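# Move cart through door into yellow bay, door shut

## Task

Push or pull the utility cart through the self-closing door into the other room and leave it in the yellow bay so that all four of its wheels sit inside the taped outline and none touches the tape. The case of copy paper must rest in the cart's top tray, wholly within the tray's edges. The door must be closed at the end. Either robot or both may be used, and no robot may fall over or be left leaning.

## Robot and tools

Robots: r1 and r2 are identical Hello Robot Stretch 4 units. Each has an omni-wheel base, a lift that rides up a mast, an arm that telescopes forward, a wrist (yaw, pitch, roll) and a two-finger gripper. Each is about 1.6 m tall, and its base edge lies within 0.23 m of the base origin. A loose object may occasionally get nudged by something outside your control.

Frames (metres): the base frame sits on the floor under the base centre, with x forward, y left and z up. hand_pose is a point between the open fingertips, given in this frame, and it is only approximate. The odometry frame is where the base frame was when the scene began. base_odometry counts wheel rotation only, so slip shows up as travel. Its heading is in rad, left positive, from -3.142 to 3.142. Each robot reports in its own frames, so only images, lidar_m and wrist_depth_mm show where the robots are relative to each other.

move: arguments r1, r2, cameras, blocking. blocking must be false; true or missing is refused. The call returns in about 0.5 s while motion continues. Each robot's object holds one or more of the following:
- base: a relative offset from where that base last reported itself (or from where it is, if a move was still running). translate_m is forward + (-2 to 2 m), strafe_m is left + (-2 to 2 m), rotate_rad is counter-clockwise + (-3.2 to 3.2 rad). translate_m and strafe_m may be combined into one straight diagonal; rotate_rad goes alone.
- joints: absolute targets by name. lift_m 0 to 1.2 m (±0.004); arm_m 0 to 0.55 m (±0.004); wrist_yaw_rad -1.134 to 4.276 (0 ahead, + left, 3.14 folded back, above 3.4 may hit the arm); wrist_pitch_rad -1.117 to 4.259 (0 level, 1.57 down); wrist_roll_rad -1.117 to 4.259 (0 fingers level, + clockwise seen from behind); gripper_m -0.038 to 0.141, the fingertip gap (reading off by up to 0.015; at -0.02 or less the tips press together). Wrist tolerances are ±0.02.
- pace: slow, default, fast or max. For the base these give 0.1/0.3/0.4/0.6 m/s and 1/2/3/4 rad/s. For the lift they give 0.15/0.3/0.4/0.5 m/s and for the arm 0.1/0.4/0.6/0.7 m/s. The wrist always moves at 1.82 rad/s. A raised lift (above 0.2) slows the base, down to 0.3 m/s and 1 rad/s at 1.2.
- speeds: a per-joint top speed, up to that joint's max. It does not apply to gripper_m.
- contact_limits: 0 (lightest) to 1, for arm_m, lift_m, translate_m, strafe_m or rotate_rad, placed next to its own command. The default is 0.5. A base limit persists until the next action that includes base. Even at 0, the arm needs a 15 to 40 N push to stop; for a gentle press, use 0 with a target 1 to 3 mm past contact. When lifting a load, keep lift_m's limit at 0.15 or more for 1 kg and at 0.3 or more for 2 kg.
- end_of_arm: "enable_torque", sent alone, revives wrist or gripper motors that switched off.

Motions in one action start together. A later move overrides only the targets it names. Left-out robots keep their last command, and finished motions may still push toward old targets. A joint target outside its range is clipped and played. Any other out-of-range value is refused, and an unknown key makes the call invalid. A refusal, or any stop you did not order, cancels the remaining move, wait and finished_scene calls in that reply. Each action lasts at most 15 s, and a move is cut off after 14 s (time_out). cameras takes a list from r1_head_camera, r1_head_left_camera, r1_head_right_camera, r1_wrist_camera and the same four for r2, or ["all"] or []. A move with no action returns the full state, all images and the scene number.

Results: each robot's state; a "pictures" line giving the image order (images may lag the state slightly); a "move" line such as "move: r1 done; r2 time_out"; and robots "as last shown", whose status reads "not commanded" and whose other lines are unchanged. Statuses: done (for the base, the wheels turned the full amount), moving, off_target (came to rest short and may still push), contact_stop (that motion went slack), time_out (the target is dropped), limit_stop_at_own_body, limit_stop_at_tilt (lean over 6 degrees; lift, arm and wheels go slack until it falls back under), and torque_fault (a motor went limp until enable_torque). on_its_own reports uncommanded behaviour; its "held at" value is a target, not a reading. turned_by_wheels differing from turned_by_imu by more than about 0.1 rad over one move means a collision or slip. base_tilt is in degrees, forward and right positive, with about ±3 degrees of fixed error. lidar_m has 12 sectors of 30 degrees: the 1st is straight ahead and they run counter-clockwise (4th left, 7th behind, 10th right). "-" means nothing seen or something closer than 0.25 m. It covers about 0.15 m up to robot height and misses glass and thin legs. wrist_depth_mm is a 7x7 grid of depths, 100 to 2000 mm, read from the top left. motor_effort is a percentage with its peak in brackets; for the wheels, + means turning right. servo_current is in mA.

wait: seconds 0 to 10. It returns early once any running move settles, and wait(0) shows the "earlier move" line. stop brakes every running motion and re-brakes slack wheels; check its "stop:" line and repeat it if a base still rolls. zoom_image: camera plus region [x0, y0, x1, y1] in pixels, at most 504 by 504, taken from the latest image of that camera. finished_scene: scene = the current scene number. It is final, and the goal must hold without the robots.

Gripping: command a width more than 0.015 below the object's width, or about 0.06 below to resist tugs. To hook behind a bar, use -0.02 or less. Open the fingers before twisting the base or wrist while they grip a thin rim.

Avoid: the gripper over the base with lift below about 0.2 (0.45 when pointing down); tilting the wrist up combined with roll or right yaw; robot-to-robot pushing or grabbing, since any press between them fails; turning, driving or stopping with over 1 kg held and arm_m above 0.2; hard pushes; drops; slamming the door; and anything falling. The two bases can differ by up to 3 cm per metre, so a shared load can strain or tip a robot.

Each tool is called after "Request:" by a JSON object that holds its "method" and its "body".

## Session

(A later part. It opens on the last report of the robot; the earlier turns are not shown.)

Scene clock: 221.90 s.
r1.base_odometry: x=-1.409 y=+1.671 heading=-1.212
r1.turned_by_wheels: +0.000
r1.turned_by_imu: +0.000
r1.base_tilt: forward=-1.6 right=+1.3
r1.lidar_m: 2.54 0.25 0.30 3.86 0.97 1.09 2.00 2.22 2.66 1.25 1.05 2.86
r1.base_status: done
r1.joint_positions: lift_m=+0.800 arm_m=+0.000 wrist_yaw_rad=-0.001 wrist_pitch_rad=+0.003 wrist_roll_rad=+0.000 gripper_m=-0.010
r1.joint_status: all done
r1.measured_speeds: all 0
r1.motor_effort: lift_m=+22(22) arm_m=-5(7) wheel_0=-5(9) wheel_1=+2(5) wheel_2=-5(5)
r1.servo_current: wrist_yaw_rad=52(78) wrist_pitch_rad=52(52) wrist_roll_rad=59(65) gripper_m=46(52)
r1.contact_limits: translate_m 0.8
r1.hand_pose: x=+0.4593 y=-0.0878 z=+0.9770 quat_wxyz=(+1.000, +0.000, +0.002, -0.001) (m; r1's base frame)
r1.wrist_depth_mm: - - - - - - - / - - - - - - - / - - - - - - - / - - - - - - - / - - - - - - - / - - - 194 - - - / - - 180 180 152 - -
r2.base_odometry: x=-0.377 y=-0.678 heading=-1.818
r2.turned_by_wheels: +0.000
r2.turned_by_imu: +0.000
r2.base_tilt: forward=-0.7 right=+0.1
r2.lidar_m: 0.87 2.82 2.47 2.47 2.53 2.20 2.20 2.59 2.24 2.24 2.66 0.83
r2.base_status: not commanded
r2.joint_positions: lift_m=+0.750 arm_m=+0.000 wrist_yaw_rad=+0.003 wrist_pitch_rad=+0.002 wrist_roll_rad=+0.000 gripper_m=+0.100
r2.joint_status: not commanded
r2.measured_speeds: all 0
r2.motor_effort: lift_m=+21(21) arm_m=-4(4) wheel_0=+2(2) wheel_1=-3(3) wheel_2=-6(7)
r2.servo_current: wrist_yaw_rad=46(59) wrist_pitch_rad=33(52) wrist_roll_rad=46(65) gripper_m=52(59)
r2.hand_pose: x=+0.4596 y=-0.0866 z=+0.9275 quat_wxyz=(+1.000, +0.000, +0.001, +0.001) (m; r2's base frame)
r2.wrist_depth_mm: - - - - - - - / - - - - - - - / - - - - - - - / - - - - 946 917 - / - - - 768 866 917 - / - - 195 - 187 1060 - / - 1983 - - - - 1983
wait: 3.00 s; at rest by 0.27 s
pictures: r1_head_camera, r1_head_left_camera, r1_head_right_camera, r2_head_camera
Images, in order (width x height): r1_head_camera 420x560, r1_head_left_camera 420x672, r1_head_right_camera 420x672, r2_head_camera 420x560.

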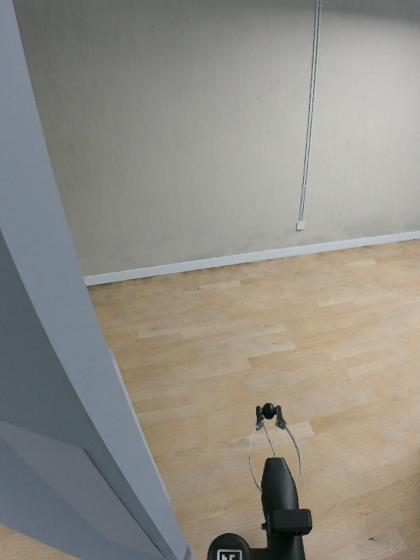

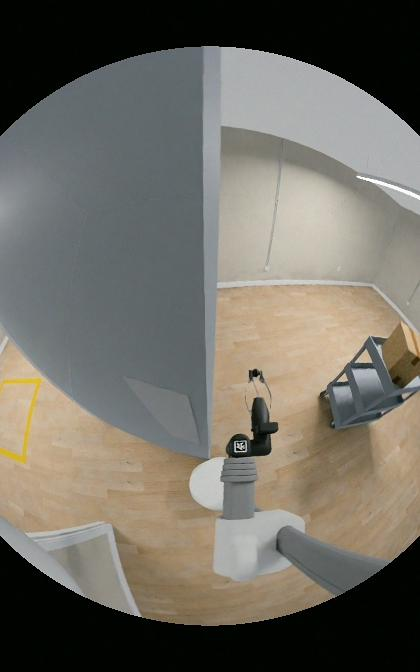

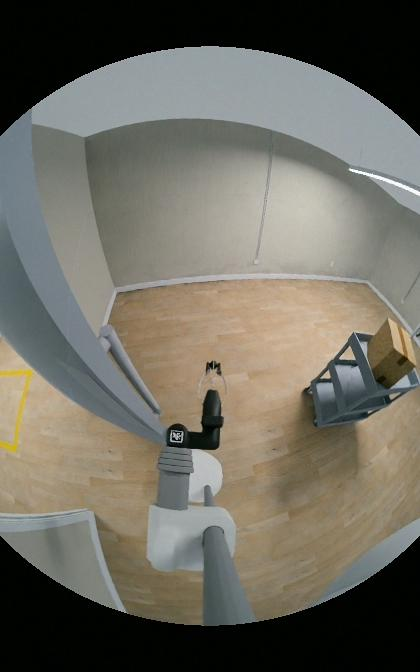

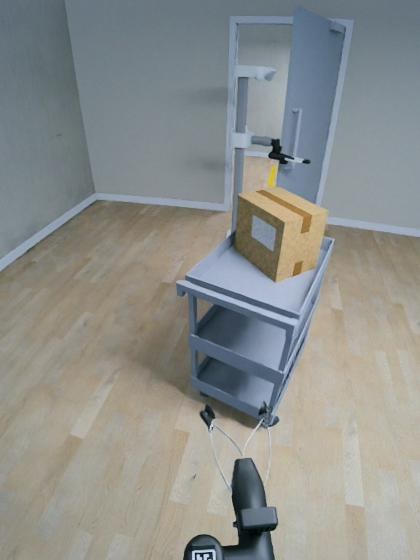

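Request:
{"method": "move", "body": {"blocking": false, "r1": {"base":{"translate_m":-0.42},"contact_limits":{"translate_m":0.8}}}}

Request:
{"method": "wait", "body": {"seconds": 3, "cameras": ["r1_head_camera","r1_head_left_camera","r1_head_right_camera","r2_head_camera"]}}

Scene clock: 232.87 s.
move: r1 moving
r1.base_odometry: x=-1.420 y=+1.700 heading=-1.212
r1.turned_by_wheels: +0.000
r1.turned_by_imu: -0.001
r1.base_tilt: forward=-1.6 right=+1.3
r1.lidar_m: 2.55 0.25 0.25 3.86 0.96 1.10 2.01 2.19 2.62 1.38 1.07 2.89
r1.base_status: translate_m moving
r1.joint_positions: lift_m=+0.800 arm_m=+0.000 wrist_yaw_rad=-0.001 wrist_pitch_rad=+0.003 wrist_roll_rad=+0.000 gripper_m=-0.010
r1.joint_status: not commanded
r1.measured_speeds: translate_m=-0.120 strafe_m=+0.000 rotate_rad=+0.001 lift_m=+0.000 arm_m=+0.000 wrist_yaw_rad=+0.000 wrist_pitch_rad=+0.000 wrist_roll_rad=+0.000
r1.motor_effort: lift_m=+22(22) arm_m=-5(5) wheel_0=-6(9) wheel_1=-4(5) wheel_2=+6(7)
r1.servo_current: wrist_yaw_rad=39(65) wrist_pitch_rad=33(52) wrist_roll_rad=39(65) gripper_m=46(46)
r1.contact_limits: translate_m 0.8
r1.hand_pose: x=+0.4593 y=-0.0878 z=+0.9770 quat_wxyz=(+1.000, +0.000, +0.002, -0.001) (m; r1's base frame)
r1.wrist_depth_mm: - - - - - - - / - - - - - - - / - - - - - - - / - - - - - - - / - - - - - - - / - - - 194 - - - / - - 181 180 152 - -
r2: as last shown
r2.lidar_m: 0.86 2.86 2.48 2.44 2.49 2.19 2.20 2.60 2.26 2.26 2.64 0.82
r2.motor_effort: lift_m=+21(21) arm_m=-4(4) wheel_0=+2(2) wheel_1=-2(3) wheel_2=-6(6)
r2.servo_current: wrist_yaw_rad=46(52) wrist_pitch_rad=46(46) wrist_roll_rad=52(59) gripper_m=46(59)
r2.wrist_depth_mm: - - - - - - - / - - - - - - - / - - - - - - - / - - - - 946 931 - / - - - 778 854 917 - / - - 195 - 187 1078 - / - 1921 - - - - 1983
pictures: none

Scene clock: 235.27 s.
earlier move: r1 done
r1.base_odometry: x=-1.557 y=+2.064 heading=-1.212
r1.turned_by_wheels: +0.000
r1.turned_by_imu: +0.000
r1.base_tilt: forward=-1.6 right=+1.3
r1.lidar_m: 2.91 1.62 0.67 0.47 0.83 1.00 1.80 1.77 2.15 3.87 1.27 1.44
r1.base_status: done
r1.joint_positions: lift_m=+0.800 arm_m=+0.000 wrist_yaw_rad=-0.001 wrist_pitch_rad=+0.003 wrist_roll_rad=+0.000 gripper_m=-0.010
r1.joint_status: not commanded
r1.measured_speeds: all 0
r1.motor_effort: lift_m=+22(22) arm_m=-5(5) wheel_0=-3(10) wheel_1=-2(8) wheel_2=-1(10)
r1.servo_current: wrist_yaw_rad=59(72) wrist_pitch_rad=39(52) wrist_roll_rad=33(65) gripper_m=39(52)
r1.contact_limits: translate_m 0.8
r1.hand_pose: x=+0.4593 y=-0.0878 z=+0.9770 quat_wxyz=(+1.000, +0.000, +0.002, -0.001) (m; r1's base frame)
r1.wrist_depth_mm: - - - - - - - / - - - - - - - / - - - - - - - / - - - - - - - / - - - - - - - / - - - 194 - - - / - - 181 180 152 - -
r2.base_odometry: x=-0.377 y=-0.678 heading=-1.818
r2.turned_by_wheels: +0.000
r2.turned_by_imu: +0.000
r2.base_tilt: forward=-0.7 right=+0.0
r2.lidar_m: 0.87 2.87 2.48 2.46 2.54 2.19 2.19 2.58 2.25 2.25 2.67 0.83
r2.base_status: not commanded
r2.joint_positions: lift_m=+0.750 arm_m=+0.000 wrist_yaw_rad=+0.003 wrist_pitch_rad=+0.002 wrist_roll_rad=+0.000 gripper_m=+0.100
r2.joint_status: not commanded
r2.measured_speeds: all 0
r2.motor_effort: lift_m=+21(21) arm_m=-4(4) wheel_0=+2(2) wheel_1=-2(3) wheel_2=-6(7)
r2.servo_current: wrist_yaw_rad=59(59) wrist_pitch_rad=39(46) wrist_roll_rad=46(65) gripper_m=52(59)
r2.hand_pose: x=+0.4596 y=-0.0866 z=+0.9275 quat_wxyz=(+1.000, +0.000, +0.001, +0.001) (m; r2's base frame)
r2.wrist_depth_mm: - - - - - - - / - - - - - - - / - - - - - - - / - - - - 946 946 - / - - - 778 866 917 - / - - 195 - 187 1078 - / - 1921 - - - - 1921
wait: 2.40 of 3 s (r1 has come to rest)
pictures: r1_head_camera, r1_head_left_camera, r1_head_right_camera, r2_head_camera
Images, in order (width x height): r1_head_camera 420x560, r1_head_left_camera 420x672, r1_head_right_camera 420x672, r2_head_camera 420x560.

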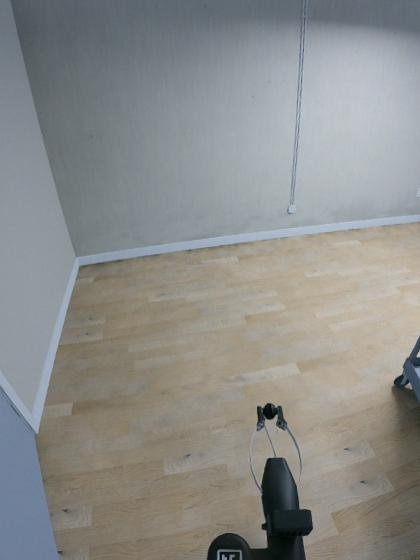

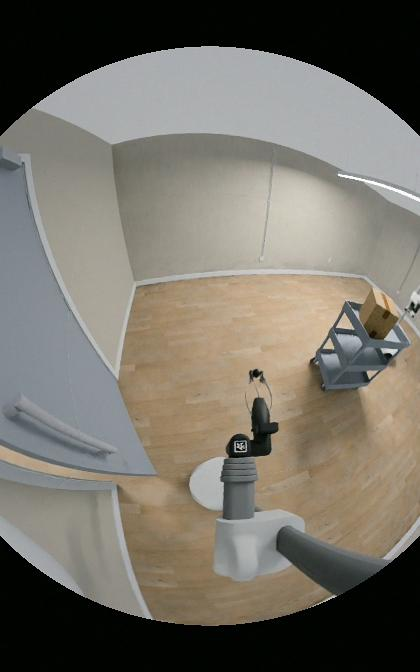

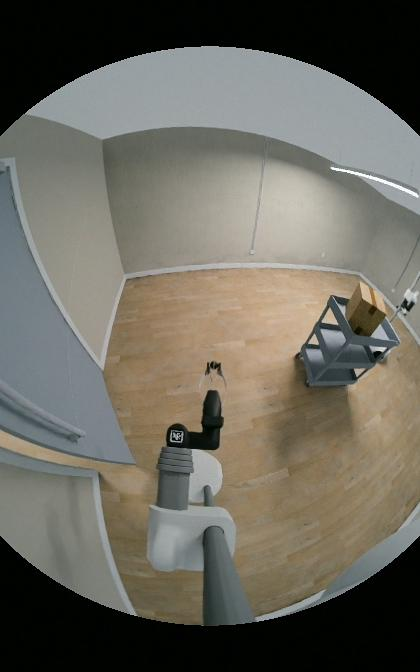

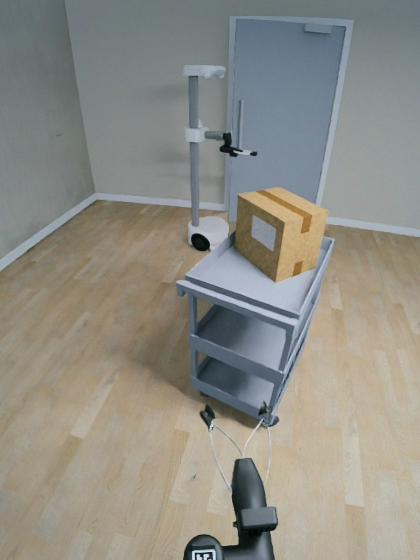

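Request:
{"method": "move", "body": {"blocking": false, "r1": {"base":{"rotate_rad":1.62},"joints":{"gripper_m":0.12}}}}

Request:
{"method": "wait", "body": {"seconds": 3, "cameras": ["r1_head_camera","r1_head_left_camera","r1_head_right_camera","r1_wrist_camera","r2_head_camera"]}}

Scene clock: 258.50 s.
move: r1 moving
r1.base_odometry: x=-1.557 y=+2.064 heading=-0.960
r1.turned_by_wheels: +0.252
r1.turned_by_imu: +0.253
r1.base_tilt: forward=-1.6 right=+1.3
r1.lidar_m: 2.92 1.15 0.85 0.75 0.88 1.22 1.78 1.91 2.68 1.53 1.28 3.03
r1.base_status: rotate_rad moving
r1.joint_positions: lift_m=+0.800 arm_m=+0.000 wrist_yaw_rad=-0.001 wrist_pitch_rad=+0.003 wrist_roll_rad=+0.000 gripper_m=+0.012
r1.joint_status: gripper_m moving
r1.measured_speeds: translate_m=-0.001 strafe_m=+0.000 rotate_rad=+0.967 lift_m=+0.000 arm_m=+0.000 wrist_yaw_rad=+0.000 wrist_pitch_rad=+0.000 wrist_roll_rad=+0.000
r1.motor_effort: lift_m=+22(22) arm_m=-4(5) wheel_0=-6(9) wheel_1=-8(8) wheel_2=-6(8)
r1.servo_current: wrist_yaw_rad=46(59) wrist_pitch_rad=46(52) wrist_roll_rad=46(59) gripper_m=78(85)
r1.hand_pose: x=+0.4593 y=-0.0878 z=+0.9770 quat_wxyz=(+1.000, +0.000, +0.002, -0.001) (m; r1's base frame)
r1.wrist_depth_mm: - - - - - - - / - - - - - - - / - - - - - - - / - - - - - - - / - - - - - - - / - - 210 204 187 - - / - 144 - - 171 - -
r2: as last shown
r2.turned_by_imu: +0.001
r2.base_tilt: forward=-0.7 right=+0.1
r2.lidar_m: 0.86 2.85 2.46 2.47 2.54 2.18 2.20 2.58 2.24 2.25 2.70 0.83
r2.motor_effort: lift_m=+21(21) arm_m=-4(4) wheel_0=+2(2) wheel_1=-2(3) wheel_2=-6(6)
r2.servo_current: wrist_yaw_rad=52(59) wrist_pitch_rad=39(46) wrist_roll_rad=46(52) gripper_m=46(52)
r2.wrist_depth_mm: - - - - - - - / - - - - - - - / - - - - - - - / - - - - 946 931 - / - - - 768 854 904 - / - - 195 - 187 1078 - / - 1983 - - - - 1983
pictures: none

Scene clock: 260.10 s.
earlier move: r1 done
r1.base_odometry: x=-1.557 y=+2.064 heading=+0.408
r1.turned_by_wheels: +1.368
r1.turned_by_imu: +1.375
r1.base_tilt: forward=-1.6 right=+1.3
r1.lidar_m: 0.77 0.81 1.01 1.79 1.79 2.18 - 1.26 1.55 2.92 1.51 0.91
r1.base_status: done
r1.joint_positions: lift_m=+0.800 arm_m=+0.000 wrist_yaw_rad=-0.001 wrist_pitch_rad=+0.003 wrist_roll_rad=+0.000 gripper_m=+0.120
r1.joint_status: all done
r1.measured_speeds: all 0
r1.motor_effort: lift_m=+22(22) arm_m=-5(5) wheel_0=-1(10) wheel_1=+1(9) wheel_2=+1(8)
r1.servo_current: wrist_yaw_rad=39(72) wrist_pitch_rad=46(52) wrist_roll_rad=46(65) gripper_m=46(91)
r1.hand_pose: x=+0.4593 y=-0.0878 z=+0.9770 quat_wxyz=(+1.000, +0.000, +0.002, -0.001) (m; r1's base frame)
r1.wrist_depth_mm: - - 549 - - - - / - - - - - - - / - - 544 - - - - / - - 549 - - - - / - - - - - - - / - 194 554 - 190 - - / - 140 - 139 - - -
r2.base_odometry: x=-0.377 y=-0.678 heading=-1.818
r2.turned_by_wheels: +0.000
r2.turned_by_imu: +0.000
r2.base_tilt: forward=-0.7 right=+0.1
r2.lidar_m: 0.85 2.87 2.48 2.47 2.49 2.18 2.20 2.59 2.26 2.24 2.67 0.82
r2.base_status: not commanded
r2.joint_positions: lift_m=+0.750 arm_m=+0.000 wrist_yaw_rad=+0.003 wrist_pitch_rad=+0.002 wrist_roll_rad=+0.000 gripper_m=+0.100
r2.joint_status: not commanded
r2.measured_speeds: all 0
r2.motor_effort: lift_m=+21(21) arm_m=-4(4) wheel_0=+2(2) wheel_1=-2(3) wheel_2=-6(6)
r2.servo_current: wrist_yaw_rad=59(59) wrist_pitch_rad=33(46) wrist_roll_rad=39(52) gripper_m=46(59)
r2.hand_pose: x=+0.4596 y=-0.0866 z=+0.9275 quat_wxyz=(+1.000, +0.000, +0.001, +0.001) (m; r2's base frame)
r2.wrist_depth_mm: - - - - - - - / - - - - - - - / - - - - - - - / - - - - 946 931 - / - - - 768 854 904 - / - - 195 - 187 1078 - / - 1983 - - - - 1921
wait: 1.60 of 3 s (r1 has come to rest)
pictures: r1_head_camera, r1_head_left_camera, r1_head_right_camera, r1_wrist_camera, r2_head_camera
Images, in order (width x height): r1_head_camera 420x560, r1_head_left_camera 420x672, r1_head_right_camera 420x672, r1_wrist_camera 616x392, r2_head_camera 420x560.

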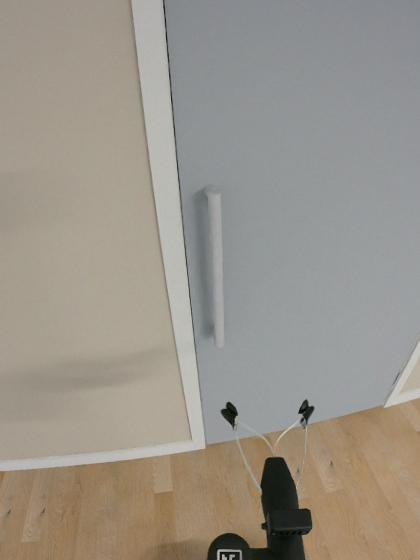

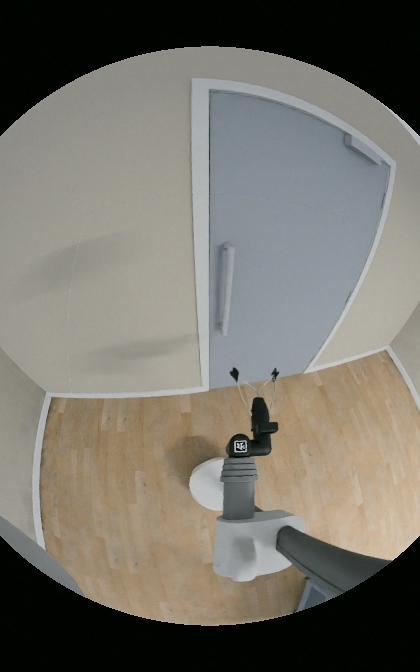

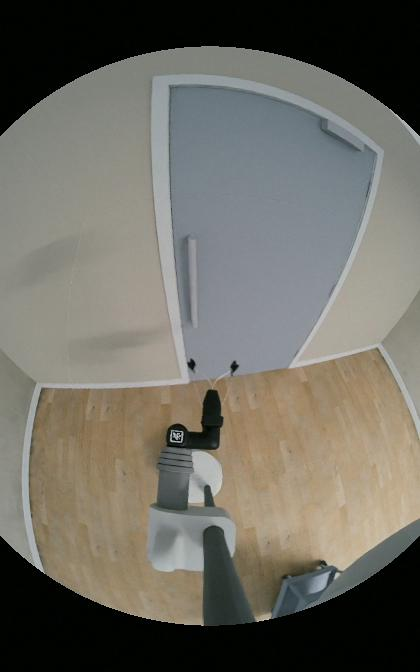

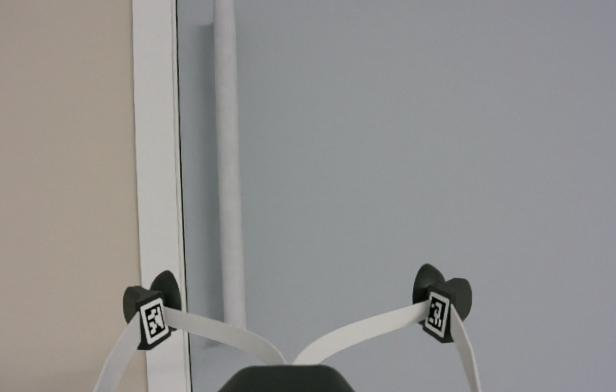

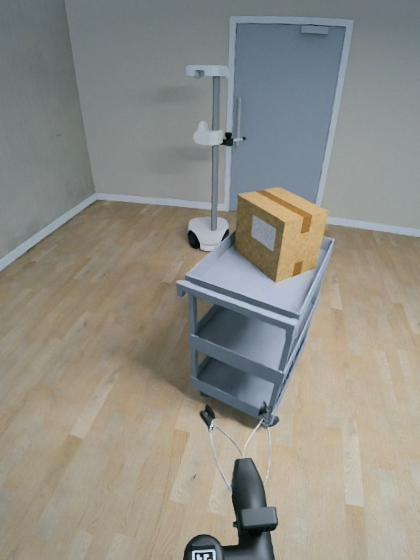

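Request:
{"method": "move", "body": {"blocking": false, "r1": {"base":{"translate_m":0.2,"strafe_m":0.095},"pace":"default"}}}

Request:
{"method": "wait", "body": {"seconds": 3, "cameras": ["r1_wrist_camera","r1_head_camera"]}}

Scene clock: 275.37 s.
move: r1 moving
r1.base_odometry: x=-1.534 y=+2.090 heading=+0.408
r1.turned_by_wheels: +0.000
r1.turned_by_imu: +0.000
r1.base_tilt: forward=-1.6 right=+1.3
r1.lidar_m: 0.75 0.79 0.99 1.78 1.80 2.18 4.23 1.31 1.58 2.94 1.43 0.89
r1.base_status: translate_m moving; strafe_m moving
r1.joint_positions: lift_m=+0.800 arm_m=+0.000 wrist_yaw_rad=-0.001 wrist_pitch_rad=+0.003 wrist_roll_rad=+0.000 gripper_m=+0.120
r1.joint_status: not commanded
r1.measured_speeds: translate_m=+0.122 strafe_m=+0.056 rotate_rad=+0.002 lift_m=+0.000 arm_m=+0.000 wrist_yaw_rad=+0.000 wrist_pitch_rad=+0.000 wrist_roll_rad=+0.000
r1.motor_effort: lift_m=+22(22) arm_m=-5(5) wheel_0=+4(5) wheel_1=+6(10) wheel_2=-8(9)
r1.servo_current: wrist_yaw_rad=52(59) wrist_pitch_rad=39(52) wrist_roll_rad=52(59) gripper_m=46(46)
r1.hand_pose: x=+0.4593 y=-0.0878 z=+0.9770 quat_wxyz=(+1.000, +0.000, +0.002, -0.001) (m; r1's base frame)
r1.wrist_depth_mm: - - 517 - - - - / - - - - - - - / - - - - - - - / - - 530 - - - - / - - 521 - - - - / - 194 186 - 190 - - / - 140 - 139 - - -
r2: as last shown
r2.lidar_m: 0.87 2.88 2.46 2.48 2.51 2.16 2.18 2.55 2.25 2.24 2.65 0.84
r2.motor_effort: lift_m=+21(21) arm_m=-4(4) wheel_0=+2(2) wheel_1=-3(3) wheel_2=-6(6)
r2.servo_current: wrist_yaw_rad=52(59) wrist_pitch_rad=39(39) wrist_roll_rad=39(52) gripper_m=52(52)
r2.wrist_depth_mm: - - - - - - - / - - - - - - - / - - - - - - - / - - - - 960 917 - / - - - 768 854 917 - / - - 195 - 186 1060 - / - 1921 - - - - 1921
pictures: none

Scene clock: 276.93 s.
earlier move: r1 done
r1.base_odometry: x=-1.411 y=+2.230 heading=+0.408
r1.turned_by_wheels: +0.000
r1.turned_by_imu: +0.000
r1.base_tilt: forward=-1.6 right=+1.3
r1.lidar_m: 0.57 0.61 0.78 1.49 1.75 2.15 4.07 1.50 3.36 3.01 1.13 0.69
r1.base_status: done
r1.joint_positions: lift_m=+0.800 arm_m=+0.000 wrist_yaw_rad=-0.001 wrist_pitch_rad=+0.003 wrist_roll_rad=+0.000 gripper_m=+0.120
r1.joint_status: not commanded
r1.measured_speeds: all 0
r1.motor_effort: lift_m=+22(22) arm_m=-5(5) wheel_0=+3(6) wheel_1=+1(11) wheel_2=+0(9)
r1.servo_current: wrist_yaw_rad=52(65) wrist_pitch_rad=46(52) wrist_roll_rad=46(65) gripper_m=39(52)
r1.hand_pose: x=+0.4593 y=-0.0878 z=+0.9770 quat_wxyz=(+1.000, +0.000, +0.002, -0.001) (m; r1's base frame)
r1.wrist_depth_mm: 384 397 418 436 449 469 492 / 384 394 415 427 452 473 488 / 384 397 418 430 452 469 492 / 387 394 415 436 455 473 492 / 384 397 418 436 452 473 496 / 387 394 421 427 211 477 496 / 389 392 418 143 459 466 500
r2.base_odometry: x=-0.377 y=-0.678 heading=-1.818
r2.turned_by_wheels: +0.000
r2.turned_by_imu: +0.000
r2.base_tilt: forward=-0.7 right=+0.1
r2.lidar_m: 0.87 2.88 2.49 2.46 2.52 2.18 2.18 2.58 2.23 2.28 2.68 0.85
r2.base_status: not commanded
r2.joint_positions: lift_m=+0.750 arm_m=+0.000 wrist_yaw_rad=+0.003 wrist_pitch_rad=+0.002 wrist_roll_rad=+0.000 gripper_m=+0.100
r2.joint_status: not commanded
r2.measured_speeds: all 0
r2.motor_effort: lift_m=+21(21) arm_m=-3(4) wheel_0=+2(2) wheel_1=-2(3) wheel_2=-6(6)
r2.servo_current: wrist_yaw_rad=59(65) wrist_pitch_rad=33(46) wrist_roll_rad=39(59) gripper_m=52(59)
r2.hand_pose: x=+0.4596 y=-0.0866 z=+0.9275 quat_wxyz=(+1.000, +0.000, +0.001, +0.001) (m; r2's base frame)
r2.wrist_depth_mm: - - - - - - - / - - - - - - - / - - - - - - - / - - - - 931 946 - / - - - 778 854 917 - / - - 196 - 187 1078 - / - 1921 - - - - 1983
wait: 1.57 of 3 s (r1 has come to rest)
pictures: r1_head_camera, r1_wrist_camera
Images, in order (width x height): r1_head_camera 420x560, r1_wrist_camera 616x392.

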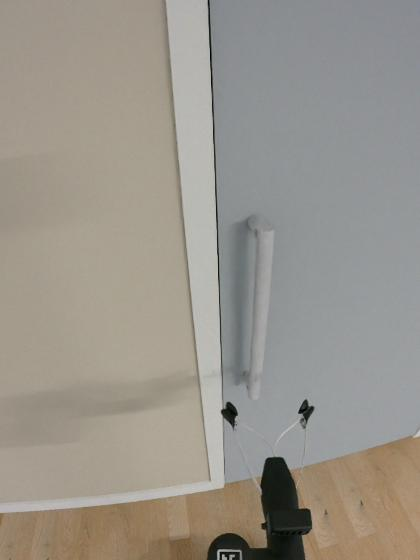

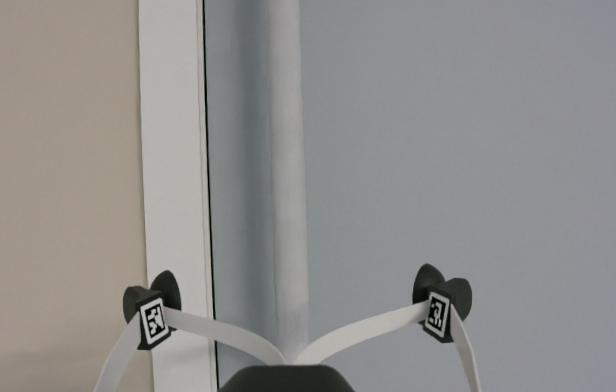

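Request:
{"method": "move", "body": {"blocking": false, "r1": {"base":{"rotate_rad":0.2}}}}

Request:
{"method": "wait", "body": {"seconds": 1.5}}

Request:
{"method": "move", "body": {"blocking": false, "r1": {"base":{"strafe_m":-0.115,"translate_m":0.06}}}}

Request:
{"method": "wait", "body": {"seconds": 2, "cameras": ["r1_wrist_camera","r1_head_camera"]}}

Scene clock: 285.07 s.
move: r1 moving
r1.base_odometry: x=-1.411 y=+2.230 heading=+0.591
r1.turned_by_wheels: +0.183
r1.turned_by_imu: +0.184
r1.base_tilt: forward=-1.6 right=+1.3
r1.lidar_m: 0.59 0.64 0.90 1.73 1.81 2.48 1.78 1.50 3.12 2.56 0.91 0.56
r1.base_status: rotate_rad moving
r1.joint_positions: lift_m=+0.800 arm_m=+0.000 wrist_yaw_rad=-0.001 wrist_pitch_rad=+0.003 wrist_roll_rad=+0.000 gripper_m=+0.120
r1.joint_status: not commanded
r1.measured_speeds: translate_m=-0.001 strafe_m=+0.000 rotate_rad=+0.296 lift_m=+0.000 arm_m=+0.000 wrist_yaw_rad=+0.000 wrist_pitch_rad=+0.000 wrist_roll_rad=+0.000
r1.motor_effort: lift_m=+22(22) arm_m=-5(5) wheel_0=-2(8) wheel_1=-1(7) wheel_2=-2(6)
r1.servo_current: wrist_yaw_rad=39(65) wrist_pitch_rad=46(46) wrist_roll_rad=59(65) gripper_m=52(52)
r1.hand_pose: x=+0.4593 y=-0.0878 z=+0.9770 quat_wxyz=(+1.000, +0.000, +0.002, -0.001) (m; r1's base frame)
r1.wrist_depth_mm: 397 399 399 404 407 404 407 / 402 399 399 407 404 407 407 / 402 399 402 407 407 404 407 / 402 402 404 404 404 410 410 / 399 402 402 407 410 410 410 / 404 407 407 407 327 413 413 / 404 404 404 143 334 410 413
r2: as last shown
r2.lidar_m: 0.85 2.85 2.48 2.48 2.50 2.18 2.18 2.58 2.25 2.26 2.67 0.81
r2.motor_effort: lift_m=+21(21) arm_m=-4(4) wheel_0=+2(2) wheel_1=-2(3) wheel_2=-6(6)
r2.servo_current: wrist_yaw_rad=52(59) wrist_pitch_rad=39(46) wrist_roll_rad=52(59) gripper_m=52(52)
r2.wrist_depth_mm: - - - - - - - / - - - - - - - / - - - - - - - / - - - - 931 917 - / - - - 778 866 917 - / - - 195 - 185 1078 - / - 1983 - - - - -
pictures: none

Scene clock: 285.50 s.
earlier move: r1 done
r1.base_odometry: x=-1.411 y=+2.231 heading=+0.608
r1.turned_by_wheels: +0.017
r1.turned_by_imu: +0.017
r1.base_tilt: forward=-1.6 right=+1.3
r1.lidar_m: 0.60 0.65 0.88 1.73 1.78 2.53 1.77 1.51 3.13 2.37 0.88 0.56
r1.base_status: done
r1.joint_positions: lift_m=+0.800 arm_m=+0.000 wrist_yaw_rad=-0.001 wrist_pitch_rad=+0.003 wrist_roll_rad=+0.000 gripper_m=+0.120
r1.joint_status: not commanded
r1.measured_speeds: all 0
r1.motor_effort: lift_m=+22(22) arm_m=-4(5) wheel_0=-1(8) wheel_1=-1(7) wheel_2=+2(6)
r1.servo_current: wrist_yaw_rad=46(65) wrist_pitch_rad=39(52) wrist_roll_rad=39(65) gripper_m=39(52)
r1.hand_pose: x=+0.4593 y=-0.0878 z=+0.9770 quat_wxyz=(+1.000, +0.000, +0.002, -0.001) (m; r1's base frame)
r1.wrist_depth_mm: 402 402 399 399 399 399 392 / 404 404 402 402 399 397 399 / 407 402 399 402 402 397 399 / 407 402 404 404 402 404 397 / 410 402 402 407 402 399 399 / 410 410 404 404 324 399 399 / 407 407 413 143 332 404 404
r2.base_odometry: x=-0.377 y=-0.678 heading=-1.818
r2.turned_by_wheels: +0.000
r2.turned_by_imu: +0.000
r2.base_tilt: forward=-0.7 right=+0.1
r2.lidar_m: 0.88 2.85 2.47 2.46 2.51 2.20 2.21 2.54 2.25 2.25 2.69 0.85
r2.base_status: not commanded
r2.joint_positions: lift_m=+0.750 arm_m=+0.000 wrist_yaw_rad=+0.003 wrist_pitch_rad=+0.002 wrist_roll_rad=+0.000 gripper_m=+0.100
r2.joint_status: not commanded
r2.measured_speeds: all 0
r2.motor_effort: lift_m=+21(21) arm_m=-4(4) wheel_0=+2(2) wheel_1=-2(3) wheel_2=-6(6)
r2.servo_current: wrist_yaw_rad=52(59) wrist_pitch_rad=39(46) wrist_roll_rad=39(59) gripper_m=52(59)
r2.hand_pose: x=+0.4596 y=-0.0866 z=+0.9275 quat_wxyz=(+1.000, +0.000, +0.001, +0.001) (m; r2's base frame)
r2.wrist_depth_mm: - - - - - - - / - - - - - - - / - - - - - - - / - - - - 946 917 - / - - - 768 854 931 - / - - 195 - 187 1078 - / - 1863 - - - - 1921
wait: 0.43 of 1.5 s (r1 has come to rest)
pictures: none

Scene clock: 286.00 s.
move: r1 moving
r1.base_odometry: x=-1.383 y=+2.216 heading=+0.608
r1.turned_by_wheels: +0.000
r1.turned_by_imu: +0.000
r1.base_tilt: forward=-1.6 right=+1.3
r1.lidar_m: 0.57 0.63 0.88 1.76 1.82 2.58 1.73 1.49 3.09 2.32 0.86 0.56
r1.base_status: translate_m moving; strafe_m moving
r1.joint_positions: lift_m=+0.800 arm_m=+0.000 wrist_yaw_rad=-0.001 wrist_pitch_rad=+0.003 wrist_roll_rad=+0.000 gripper_m=+0.120
r1.joint_status: not commanded
r1.measured_speeds: translate_m=+0.057 strafe_m=-0.108 rotate_rad=+0.008 lift_m=+0.000 arm_m=+0.000 wrist_yaw_rad=+0.000 wrist_pitch_rad=+0.000 wrist_roll_rad=+0.000
r1.motor_effort: lift_m=+22(22) arm_m=-4(5) wheel_0=+10(10) wheel_1=-7(9) wheel_2=-4(6)
r1.servo_current: wrist_yaw_rad=39(52) wrist_pitch_rad=46(52) wrist_roll_rad=33(59) gripper_m=39(46)
r1.hand_pose: x=+0.4593 y=-0.0878 z=+0.9770 quat_wxyz=(+1.000, +0.000, +0.002, -0.001) (m; r1's base frame)
r1.wrist_depth_mm: 389 389 387 384 320 384 387 / 392 387 387 387 384 387 382 / 392 392 387 387 387 384 384 / 392 392 389 387 389 387 384 / 392 392 389 387 314 387 387 / 394 394 392 392 213 389 387 / 399 397 397 143 319 392 387
r2: as last shown
r2.lidar_m: 0.86 2.87 2.46 2.48 2.48 2.19 2.17 2.58 2.25 2.26 2.67 0.83
r2.servo_current: wrist_yaw_rad=52(59) wrist_pitch_rad=46(46) wrist_roll_rad=52(59) gripper_m=52(59)
r2.wrist_depth_mm: - - - - - - - / - - - - - - - / - - - - - - - / - - - - 946 931 - / - - - 768 854 917 - / - - 195 - 186 1078 - / - 1983 - - - - 1983
pictures: none

Scene clock: 287.23 s.
earlier move: r1 done
r1.base_odometry: x=-1.296 y=+2.170 heading=+0.608
r1.turned_by_wheels: +0.000
r1.turned_by_imu: -0.001
r1.base_tilt: forward=-1.6 right=+1.3
r1.lidar_m: 0.48 0.57 0.80 1.86 1.93 2.70 1.57 1.52 2.99 2.15 0.79 0.58
r1.base_status: done
r1.joint_positions: lift_m=+0.800 arm_m=+0.000 wrist_yaw_rad=-0.001 wrist_pitch_rad=+0.003 wrist_roll_rad=+0.000 gripper_m=+0.120
r1.joint_status: not commanded
r1.measured_speeds: all 0
r1.motor_effort: lift_m=+22(22) arm_m=-4(5) wheel_0=+2(11) wheel_1=-1(9) wheel_2=-2(6)
r1.servo_current: wrist_yaw_rad=39(65) wrist_pitch_rad=46(52) wrist_roll_rad=59(65) gripper_m=39(52)
r1.hand_pose: x=+0.4593 y=-0.0878 z=+0.9770 quat_wxyz=(+1.000, +0.000, +0.002, -0.001) (m; r1's base frame)
r1.wrist_depth_mm: 342 342 342 338 338 338 334 / 343 343 342 342 338 338 340 / 342 343 343 263 343 340 340 / 347 345 343 340 342 338 340 / 347 347 345 274 342 340 340 / 347 347 343 271 212 342 340 / 351 186 345 144 343 342 343
r2.base_odometry: x=-0.377 y=-0.678 heading=-1.818
r2.turned_by_wheels: +0.000
r2.turned_by_imu: +0.000
r2.base_tilt: forward=-0.7 right=+0.1
r2.lidar_m: 0.86 2.85 2.50 2.48 2.50 2.17 2.19 2.58 2.25 2.25 2.67 0.81
r2.base_status: not commanded
r2.joint_positions: lift_m=+0.750 arm_m=+0.000 wrist_yaw_rad=+0.003 wrist_pitch_rad=+0.002 wrist_roll_rad=+0.000 gripper_m=+0.100
r2.joint_status: not commanded
r2.measured_speeds: all 0
r2.motor_effort: lift_m=+21(21) arm_m=-4(4) wheel_0=+2(2) wheel_1=-2(3) wheel_2=-6(6)
r2.servo_current: wrist_yaw_rad=52(59) wrist_pitch_rad=39(46) wrist_roll_rad=52(59) gripper_m=52(59)
r2.hand_pose: x=+0.4596 y=-0.0866 z=+0.9275 quat_wxyz=(+1.000, +0.000, +0.001, +0.001) (m; r2's base frame)
r2.wrist_depth_mm: - - - - - - - / - - - - - - - / - - - - - - - / - - - - 931 904 - / - - - 768 866 917 - / - - 195 - 186 1098 - / - 1983 - - - - 1983
wait: 1.23 of 2 s (r1 has come to rest)
pictures: r1_head_camera, r1_wrist_camera
Images, in order (width x height): r1_head_camera 420x560, r1_wrist_camera 616x392.

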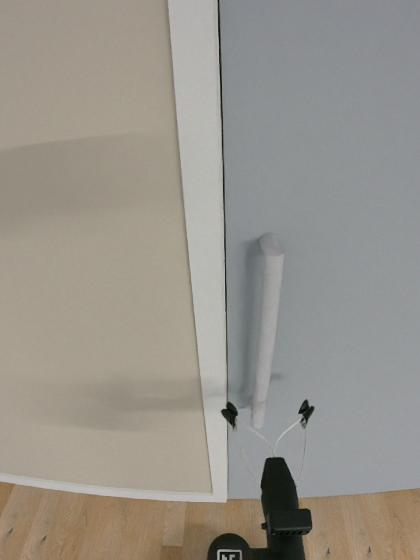

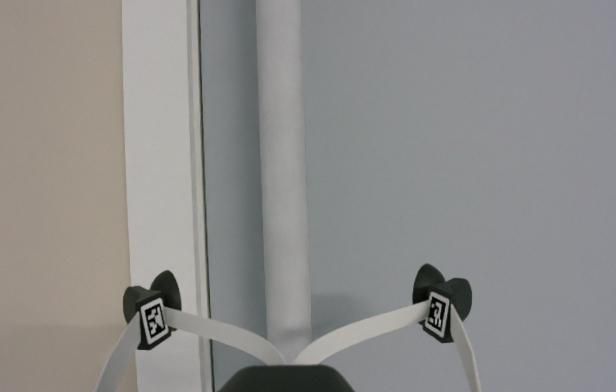

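Request:
{"method": "move", "body": {"blocking": false, "r1": {"base":{"strafe_m":0.012,"translate_m":0.07},"pace":"slow"}}}

Request:
{"method": "wait", "body": {"seconds": 2.5, "cameras": ["r1_wrist_camera"]}}

Request:
{"method": "move", "body": {"blocking": false, "r1": {"joints":{"gripper_m":-0.02}}}}

Request:
{"method": "wait", "body": {"seconds": 2.5, "cameras": ["r1_wrist_camera","r1_head_camera"]}}

Scene clock: 296.67 s.
move: r1 moving
r1.base_odometry: x=-1.287 y=+2.179 heading=+0.608
r1.turned_by_wheels: +0.000
r1.turned_by_imu: +0.000
r1.base_tilt: forward=-1.6 right=+1.3
r1.lidar_m: 0.48 0.56 0.79 1.85 1.93 2.68 1.59 1.51 2.96 2.10 0.76 0.56
r1.base_status: translate_m moving; strafe_m moving
r1.joint_positions: lift_m=+0.800 arm_m=+0.000 wrist_yaw_rad=-0.001 wrist_pitch_rad=+0.003 wrist_roll_rad=+0.000 gripper_m=+0.120
r1.joint_status: not commanded
r1.measured_speeds: translate_m=+0.048 strafe_m=+0.008 rotate_rad=+0.000 lift_m=+0.000 arm_m=+0.000 wrist_yaw_rad=+0.000 wrist_pitch_rad=+0.000 wrist_roll_rad=+0.000
r1.motor_effort: lift_m=+22(22) arm_m=-4(5) wheel_0=+6(7) wheel_1=+3(7) wheel_2=-6(7)
r1.servo_current: wrist_yaw_rad=65(72) wrist_pitch_rad=46(52) wrist_roll_rad=39(59) gripper_m=46(52)
r1.hand_pose: x=+0.4593 y=-0.0878 z=+0.9770 quat_wxyz=(+1.000, +0.000, +0.002, -0.001) (m; r1's base frame)
r1.wrist_depth_mm: 330 - 330 327 329 325 325 / 332 332 330 329 329 329 325 / 334 332 332 263 330 329 327 / 334 332 334 259 330 329 329 / 336 334 334 258 332 332 330 / 336 334 334 258 212 332 330 / 336 186 336 144 332 334 332
r2: as last shown
r2.lidar_m: 0.85 2.84 2.47 2.47 2.51 2.19 2.19 2.58 2.23 2.25 2.64 0.82
r2.motor_effort: lift_m=+21(21) arm_m=-4(4) wheel_0=+3(3) wheel_1=-2(3) wheel_2=-6(6)
r2.servo_current: wrist_yaw_rad=52(52) wrist_pitch_rad=39(46) wrist_roll_rad=39(59) gripper_m=52(59)
r2.wrist_depth_mm: - - - - - - - / - - - - - - - / - - - - - - - / - - - - 931 931 - / - - - 759 878 917 - / - - 196 - 187 1078 - / - 1921 - - - - 1921
pictures: none

Scene clock: 298.13 s.
earlier move: r1 done
r1.base_odometry: x=-1.246 y=+2.220 heading=+0.608
r1.turned_by_wheels: +0.000
r1.turned_by_imu: +0.000
r1.base_tilt: forward=-1.6 right=+1.3
r1.lidar_m: 0.41 0.51 0.73 1.84 1.93 2.68 1.66 1.57 2.99 1.86 0.70 0.52
r1.base_status: done
r1.joint_positions: lift_m=+0.800 arm_m=+0.000 wrist_yaw_rad=-0.001 wrist_pitch_rad=+0.003 wrist_roll_rad=+0.000 gripper_m=+0.120
r1.joint_status: not commanded
r1.measured_speeds: all 0
r1.motor_effort: lift_m=+22(22) arm_m=-5(5) wheel_0=+3(7) wheel_1=+2(7) wheel_2=-1(7)
r1.servo_current: wrist_yaw_rad=26(72) wrist_pitch_rad=46(52) wrist_roll_rad=33(65) gripper_m=33(52)
r1.hand_pose: x=+0.4593 y=-0.0878 z=+0.9770 quat_wxyz=(+1.000, +0.000, +0.002, -0.001) (m; r1's base frame)
r1.wrist_depth_mm: 273 - 272 195 270 268 267 / 273 - 271 195 268 271 268 / 274 - 274 196 272 270 270 / 276 - 274 196 271 273 272 / 276 - 276 196 273 273 272 / 276 201 276 195 274 272 272 / 278 161 277 148 274 272 273
r2.base_odometry: x=-0.377 y=-0.678 heading=-1.818
r2.turned_by_wheels: +0.000
r2.turned_by_imu: +0.000
r2.base_tilt: forward=-0.6 right=+0.1
r2.lidar_m: 0.87 2.84 2.47 2.50 2.51 2.16 2.20 2.58 2.24 2.26 2.68 0.84
r2.base_status: not commanded
r2.joint_positions: lift_m=+0.750 arm_m=+0.000 wrist_yaw_rad=+0.003 wrist_pitch_rad=+0.002 wrist_roll_rad=+0.000 gripper_m=+0.100
r2.joint_status: not commanded
r2.measured_speeds: all 0
r2.motor_effort: lift_m=+21(21) arm_m=-4(4) wheel_0=+2(3) wheel_1=-3(3) wheel_2=-6(7)
r2.servo_current: wrist_yaw_rad=39(65) wrist_pitch_rad=39(46) wrist_roll_rad=39(59) gripper_m=52(59)
r2.hand_pose: x=+0.4596 y=-0.0866 z=+0.9275 quat_wxyz=(+1.000, +0.000, +0.001, +0.001) (m; r2's base frame)
r2.wrist_depth_mm: - - - - - - - / - - - - - - - / - - - - - - - / - - - - 946 904 - / - - - 778 854 904 - / - - 195 - 187 1060 - / - 1863 - - - - 1921
wait: 1.47 of 2.5 s (r1 has come to rest)
pictures: r1_wrist_camera
Images, in order (width x height): r1_wrist_camera 616x392.

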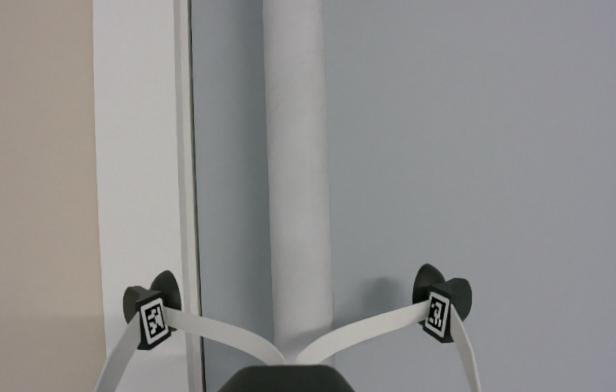

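Scene clock: 298.63 s.
move: r1 moving
r1.base_odometry: x=-1.246 y=+2.220 heading=+0.608
r1.turned_by_wheels: +0.000
r1.turned_by_imu: +0.000
r1.base_tilt: forward=-1.6 right=+1.3
r1.lidar_m: 0.43 0.51 0.69 1.84 1.90 2.67 1.67 1.58 3.03 1.88 0.69 0.49
r1.base_status: not commanded
r1.joint_positions: lift_m=+0.800 arm_m=+0.000 wrist_yaw_rad=-0.001 wrist_pitch_rad=+0.003 wrist_roll_rad=+0.000 gripper_m=+0.106
r1.joint_status: gripper_m moving
r1.measured_speeds: all 0
r1.motor_effort: lift_m=+22(22) arm_m=-4(5) wheel_0=+2(3) wheel_1=+2(2) wheel_2=-1(2)
r1.servo_current: wrist_yaw_rad=65(65) wrist_pitch_rad=33(46) wrist_roll_rad=46(52) gripper_m=91(91)
r1.hand_pose: x=+0.4593 y=-0.0878 z=+0.9770 quat_wxyz=(+1.000, +0.000, +0.002, -0.001) (m; r1's base frame)
r1.wrist_depth_mm: 272 - 272 195 271 268 268 / 274 - 272 196 270 270 268 / 274 - 273 195 271 270 268 / 274 - 273 196 272 272 270 / 276 - 276 196 273 272 272 / 277 197 276 195 211 271 272 / 278 180 277 141 274 273 273
r2: as last shown
r2.base_tilt: forward=-0.7 right=+0.1
r2.lidar_m: 0.86 2.87 2.46 2.47 2.51 2.18 2.20 2.57 2.25 2.26 2.65 0.84
r2.motor_effort: lift_m=+21(21) arm_m=-4(4) wheel_0=+2(2) wheel_1=-2(3) wheel_2=-6(6)
r2.servo_current: wrist_yaw_rad=59(59) wrist_pitch_rad=39(46) wrist_roll_rad=52(59) gripper_m=46(59)
r2.wrist_depth_mm: - - - - - - - / - - - - - - - / - - - - - - - / - - - - 946 946 - / - - - 778 866 904 - / - - 195 - 187 1060 - / - 1983 - - - - 1921
pictures: none

Scene clock: 300.30 s.
earlier move: r1 done
r1.base_odometry: x=-1.246 y=+2.220 heading=+0.608
r1.turned_by_wheels: +0.000
r1.turned_by_imu: +0.000
r1.base_tilt: forward=-1.6 right=+1.3
r1.lidar_m: 0.40 0.50 0.74 1.83 1.91 2.65 1.68 1.58 2.99 1.88 0.70 0.51
r1.base_status: not commanded
r1.joint_positions: lift_m=+0.800 arm_m=+0.000 wrist_yaw_rad=-0.001 wrist_pitch_rad=+0.003 wrist_roll_rad=+0.000 gripper_m=-0.019
r1.joint_status: all done
r1.measured_speeds: all 0
r1.motor_effort: lift_m=+22(22) arm_m=-4(5) wheel_0=+0(3) wheel_1=+0(2) wheel_2=+1(2)
r1.servo_current: wrist_yaw_rad=46(65) wrist_pitch_rad=46(52) wrist_roll_rad=46(65) gripper_m=98(182)
r1.hand_pose: x=+0.4593 y=-0.0878 z=+0.9770 quat_wxyz=(+1.000, +0.000, +0.002, -0.001) (m; r1's base frame)
r1.wrist_depth_mm: 272 - 271 195 268 268 267 / 274 - 273 195 271 268 268 / 274 - 273 196 272 268 268 / 277 - 273 196 271 270 268 / 274 - 274 195 272 271 270 / 277 - 187 195 182 273 271 / 277 144 277 192 274 272 273
r2.base_odometry: x=-0.377 y=-0.678 heading=-1.818
r2.turned_by_wheels: +0.000
r2.turned_by_imu: +0.000
r2.base_tilt: forward=-0.6 right=+0.1
r2.lidar_m: 0.88 2.88 2.48 2.46 2.49 2.17 2.19 2.58 2.24 2.24 2.67 0.85
r2.base_status: not commanded
r2.joint_positions: lift_m=+0.750 arm_m=+0.000 wrist_yaw_rad=+0.003 wrist_pitch_rad=+0.002 wrist_roll_rad=+0.000 gripper_m=+0.100
r2.joint_status: not commanded
r2.measured_speeds: all 0
r2.motor_effort: lift_m=+21(21) arm_m=-4(4) wheel_0=+2(2) wheel_1=-3(3) wheel_2=-6(7)
r2.servo_current: wrist_yaw_rad=46(59) wrist_pitch_rad=39(46) wrist_roll_rad=46(59) gripper_m=46(59)
r2.hand_pose: x=+0.4596 y=-0.0866 z=+0.9275 quat_wxyz=(+1.000, +0.000, +0.001, +0.001) (m; r2's base frame)
r2.wrist_depth_mm: - - - - - - - / - - - - - - - / - - - - - - - / - - - - 960 917 - / - - - 778 866 904 - / - - 195 - 187 1060 - / - 1983 - - - - 1983
wait: 1.67 of 2.5 s (r1 has come to rest)
pictures: r1_head_camera, r1_wrist_camera
Images, in order (width x height): r1_head_camera 420x560, r1_wrist_camera 616x392.

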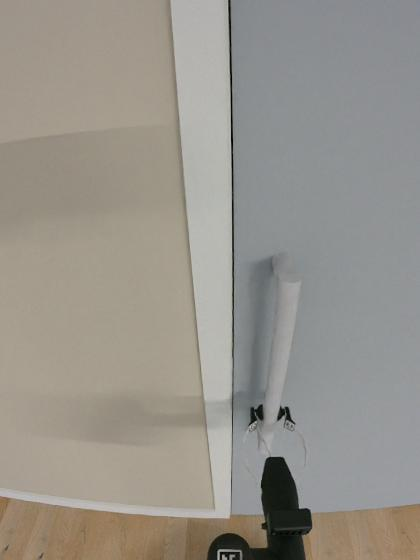

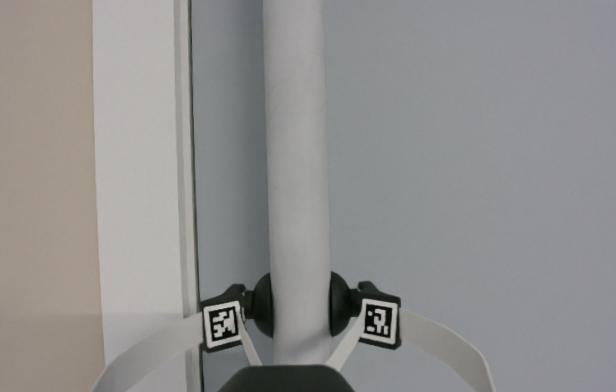

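Request:
{"method": "move", "body": {"blocking": false, "r1": {"base":{"translate_m":-0.294,"strafe_m":-0.177},"joints":{"wrist_yaw_rad":0.349},"speeds":{"wrist_yaw_rad":0.1},"contact_limits":{"translate_m":0.8},"pace":"slow"}}}

Request:
{"method": "wait", "body": {"seconds": 5, "cameras": ["r1_wrist_camera","r1_head_left_camera","r2_head_camera"]}}

Request:
{"method": "wait", "body": {"seconds": 0.7, "cameras": ["r1_wrist_camera"]}}

Scene clock: 318.50 s.
move: r1 moving
r1.base_odometry: x=-1.251 y=+2.207 heading=+0.608
r1.turned_by_wheels: +0.000
r1.turned_by_imu: +0.000
r1.base_tilt: forward=-1.6 right=+1.3
r1.lidar_m: 0.40 0.52 0.74 1.85 1.92 2.68 1.59 1.57 3.01 1.92 0.71 0.51
r1.base_status: translate_m moving; strafe_m moving
r1.joint_positions: lift_m=+0.800 arm_m=+0.000 wrist_yaw_rad=+0.041 wrist_pitch_rad=+0.003 wrist_roll_rad=+0.000 gripper_m=-0.019
r1.joint_status: wrist_yaw_rad moving
r1.measured_speeds: translate_m=-0.047 strafe_m=-0.028 rotate_rad=+0.000 lift_m=+0.000 arm_m=+0.000 wrist_yaw_rad=+0.100 wrist_pitch_rad=+0.000 wrist_roll_rad=+0.000
r1.motor_effort: lift_m=+22(22) arm_m=-4(5) wheel_0=+1(4) wheel_1=-6(8) wheel_2=+8(10)
r1.servo_current: wrist_yaw_rad=78(78) wrist_pitch_rad=46(46) wrist_roll_rad=52(52) gripper_m=91(98)
r1.contact_limits: translate_m 0.8
r1.hand_pose: x=+0.4627 y=-0.0755 z=+0.9770 quat_wxyz=(+1.000, +0.000, +0.002, +0.020) (m; r1's base frame)
r1.wrist_depth_mm: 286 - 281 204 277 276 272 / 286 - 283 204 277 276 272 / 287 - 283 201 278 276 273 / 289 - 285 205 279 277 276 / 289 287 286 205 279 277 277 / 291 289 187 201 183 277 276 / 290 151 286 202 279 278 277
r2: as last shown
r2.base_tilt: forward=-0.7 right=+0.0
r2.lidar_m: 0.87 2.87 2.49 2.48 2.48 2.19 2.19 2.59 2.25 2.25 2.65 0.84
r2.motor_effort: lift_m=+21(21) arm_m=-3(4) wheel_0=+2(2) wheel_1=-2(3) wheel_2=-6(6)
r2.servo_current: wrist_yaw_rad=46(59) wrist_pitch_rad=39(46) wrist_roll_rad=52(59) gripper_m=52(52)
r2.wrist_depth_mm: - - - - - - - / - - - - - - - / - - - - - - - / - - - - 946 917 - / - - - 778 854 931 - / - - 195 - 187 1078 - / - 1921 - - - - 1921
pictures: none

Scene clock: 322.60 s.
earlier move: r1 done
r1.base_odometry: x=-1.386 y=+1.907 heading=+0.608
r1.turned_by_wheels: +0.000
r1.turned_by_imu: -0.002
r1.base_tilt: forward=-1.6 right=+1.2
r1.lidar_m: 0.69 0.79 1.14 2.02 2.10 2.91 1.26 1.29 2.82 2.71 1.12 0.79
r1.base_status: done
r1.joint_positions: lift_m=+0.800 arm_m=+0.000 wrist_yaw_rad=+0.346 wrist_pitch_rad=+0.003 wrist_roll_rad=+0.000 gripper_m=-0.019
r1.joint_status: all done
r1.measured_speeds: all 0
r1.motor_effort: lift_m=+22(22) arm_m=+4(5) wheel_0=+4(7) wheel_1=-3(9) wheel_2=+1(10)
r1.servo_current: wrist_yaw_rad=39(91) wrist_pitch_rad=39(52) wrist_roll_rad=46(65) gripper_m=59(98)
r1.contact_limits: translate_m 0.8
r1.hand_pose: x=+0.4718 y=+0.0156 z=+0.9770 quat_wxyz=(+0.985, +0.000, +0.002, +0.172) (m; r1's base frame)
r1.wrist_depth_mm: - - - 539 521 484 455 / - - - 549 521 488 459 / - - - 544 521 492 462 / - - - 549 530 496 466 / - - - 549 530 492 462 / - - 183 198 512 496 469 / - 133 163 147 161 480 466
r2.base_odometry: x=-0.377 y=-0.678 heading=-1.818
r2.turned_by_wheels: +0.000
r2.turned_by_imu: +0.001
r2.base_tilt: forward=-0.7 right=+0.1
r2.lidar_m: 0.89 2.87 2.46 2.44 2.49 2.17 2.20 2.57 2.24 2.24 2.68 0.82
r2.base_status: not commanded
r2.joint_positions: lift_m=+0.750 arm_m=+0.000 wrist_yaw_rad=+0.003 wrist_pitch_rad=+0.002 wrist_roll_rad=+0.000 gripper_m=+0.100
r2.joint_status: not commanded
r2.measured_speeds: all 0
r2.motor_effort: lift_m=+21(21) arm_m=-4(4) wheel_0=+2(3) wheel_1=-2(3) wheel_2=-6(6)
r2.servo_current: wrist_yaw_rad=59(72) wrist_pitch_rad=39(46) wrist_roll_rad=46(65) gripper_m=52(59)
r2.hand_pose: x=+0.4596 y=-0.0866 z=+0.9275 quat_wxyz=(+1.000, +0.000, +0.001, +0.001) (m; r2's base frame)
r2.wrist_depth_mm: - - - - - - - / - - - - - - - / - - - - - - - / - - - - 946 931 - / - - - 768 854 917 - / - - 195 - 187 1078 - / - 1983 - - - - 1983
wait: 4.10 of 5 s (r1 has come to rest)
pictures: r1_head_left_camera, r1_wrist_camera, r2_head_camera
Images, in order (width x height): r1_head_left_camera 420x672, r1_wrist_camera 616x392, r2_head_camera 420x560.

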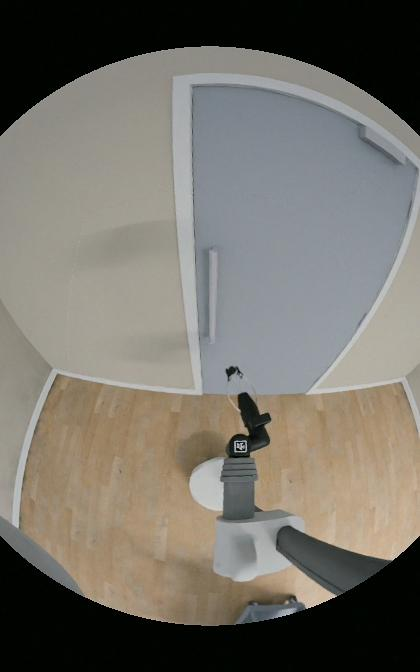

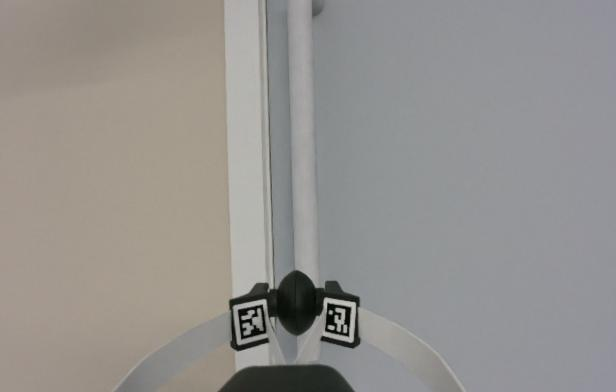

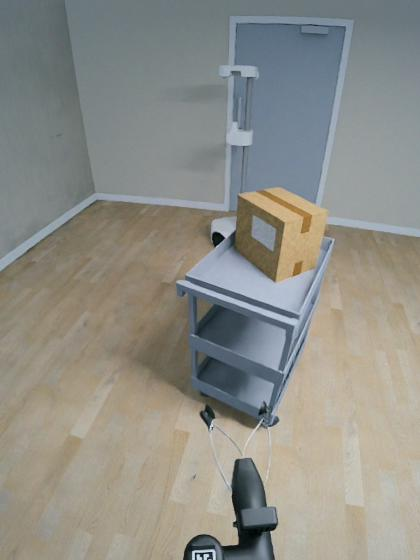

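Scene clock: 323.30 s.
r1.base_odometry: x=-1.386 y=+1.907 heading=+0.608
r1.turned_by_wheels: +0.000
r1.turned_by_imu: +0.000
r1.base_tilt: forward=-1.6 right=+1.2
r1.lidar_m: 0.69 0.80 1.12 1.99 2.10 2.93 1.23 1.28 2.82 2.73 1.11 0.80
r1.base_status: done
r1.joint_positions: lift_m=+0.800 arm_m=+0.000 wrist_yaw_rad=+0.346 wrist_pitch_rad=+0.003 wrist_roll_rad=+0.000 gripper_m=-0.019
r1.joint_status: all done
r1.measured_speeds: all 0
r1.motor_effort: lift_m=+22(22) arm_m=+4(5) wheel_0=+4(7) wheel_1=-3(9) wheel_2=+1(10)
r1.servo_current: wrist_yaw_rad=52(91) wrist_pitch_rad=39(52) wrist_roll_rad=65(65) gripper_m=52(98)
r1.contact_limits: translate_m 0.8
r1.hand_pose: x=+0.4718 y=+0.0156 z=+0.9770 quat_wxyz=(+0.985, +0.000, +0.002, +0.172) (m; r1's base frame)
r1.wrist_depth_mm: - - - 535 512 488 459 / - - - 544 521 492 462 / - - - 549 525 492 462 / - - - 549 525 492 466 / - - - 544 535 492 466 / - - 183 199 517 492 466 / - 132 163 147 162 484 466
r2.base_odometry: x=-0.377 y=-0.678 heading=-1.818
r2.turned_by_wheels: +0.000
r2.turned_by_imu: +0.000
r2.base_tilt: forward=-0.7 right=+0.1
r2.lidar_m: 0.87 2.86 2.46 2.46 2.51 2.18 2.18 2.58 2.25 2.25 2.65 0.83
r2.base_status: not commanded
r2.joint_positions: lift_m=+0.750 arm_m=+0.000 wrist_yaw_rad=+0.003 wrist_pitch_rad=+0.002 wrist_roll_rad=+0.000 gripper_m=+0.100
r2.joint_status: not commanded
r2.measured_speeds: all 0
r2.motor_effort: lift_m=+21(21) arm_m=-4(4) wheel_0=+2(3) wheel_1=-2(3) wheel_2=-6(6)
r2.servo_current: wrist_yaw_rad=46(72) wrist_pitch_rad=39(46) wrist_roll_rad=46(65) gripper_m=52(59)
r2.hand_pose: x=+0.4596 y=-0.0866 z=+0.9275 quat_wxyz=(+1.000, +0.000, +0.001, +0.001) (m; r2's base frame)
r2.wrist_depth_mm: - - - - - - - / - - - - - - - / - - - - - - - / - - - - 960 931 - / - - - 768 878 891 - / - - 196 - 187 1060 - / - 1983 - - - - 1983
wait: 0.70 s; at rest by 0.27 s
pictures: r1_wrist_camera
Images, in order (width x height): r1_wrist_camera 616x392.

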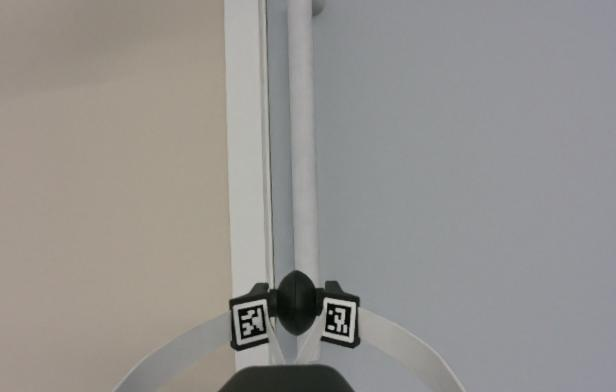

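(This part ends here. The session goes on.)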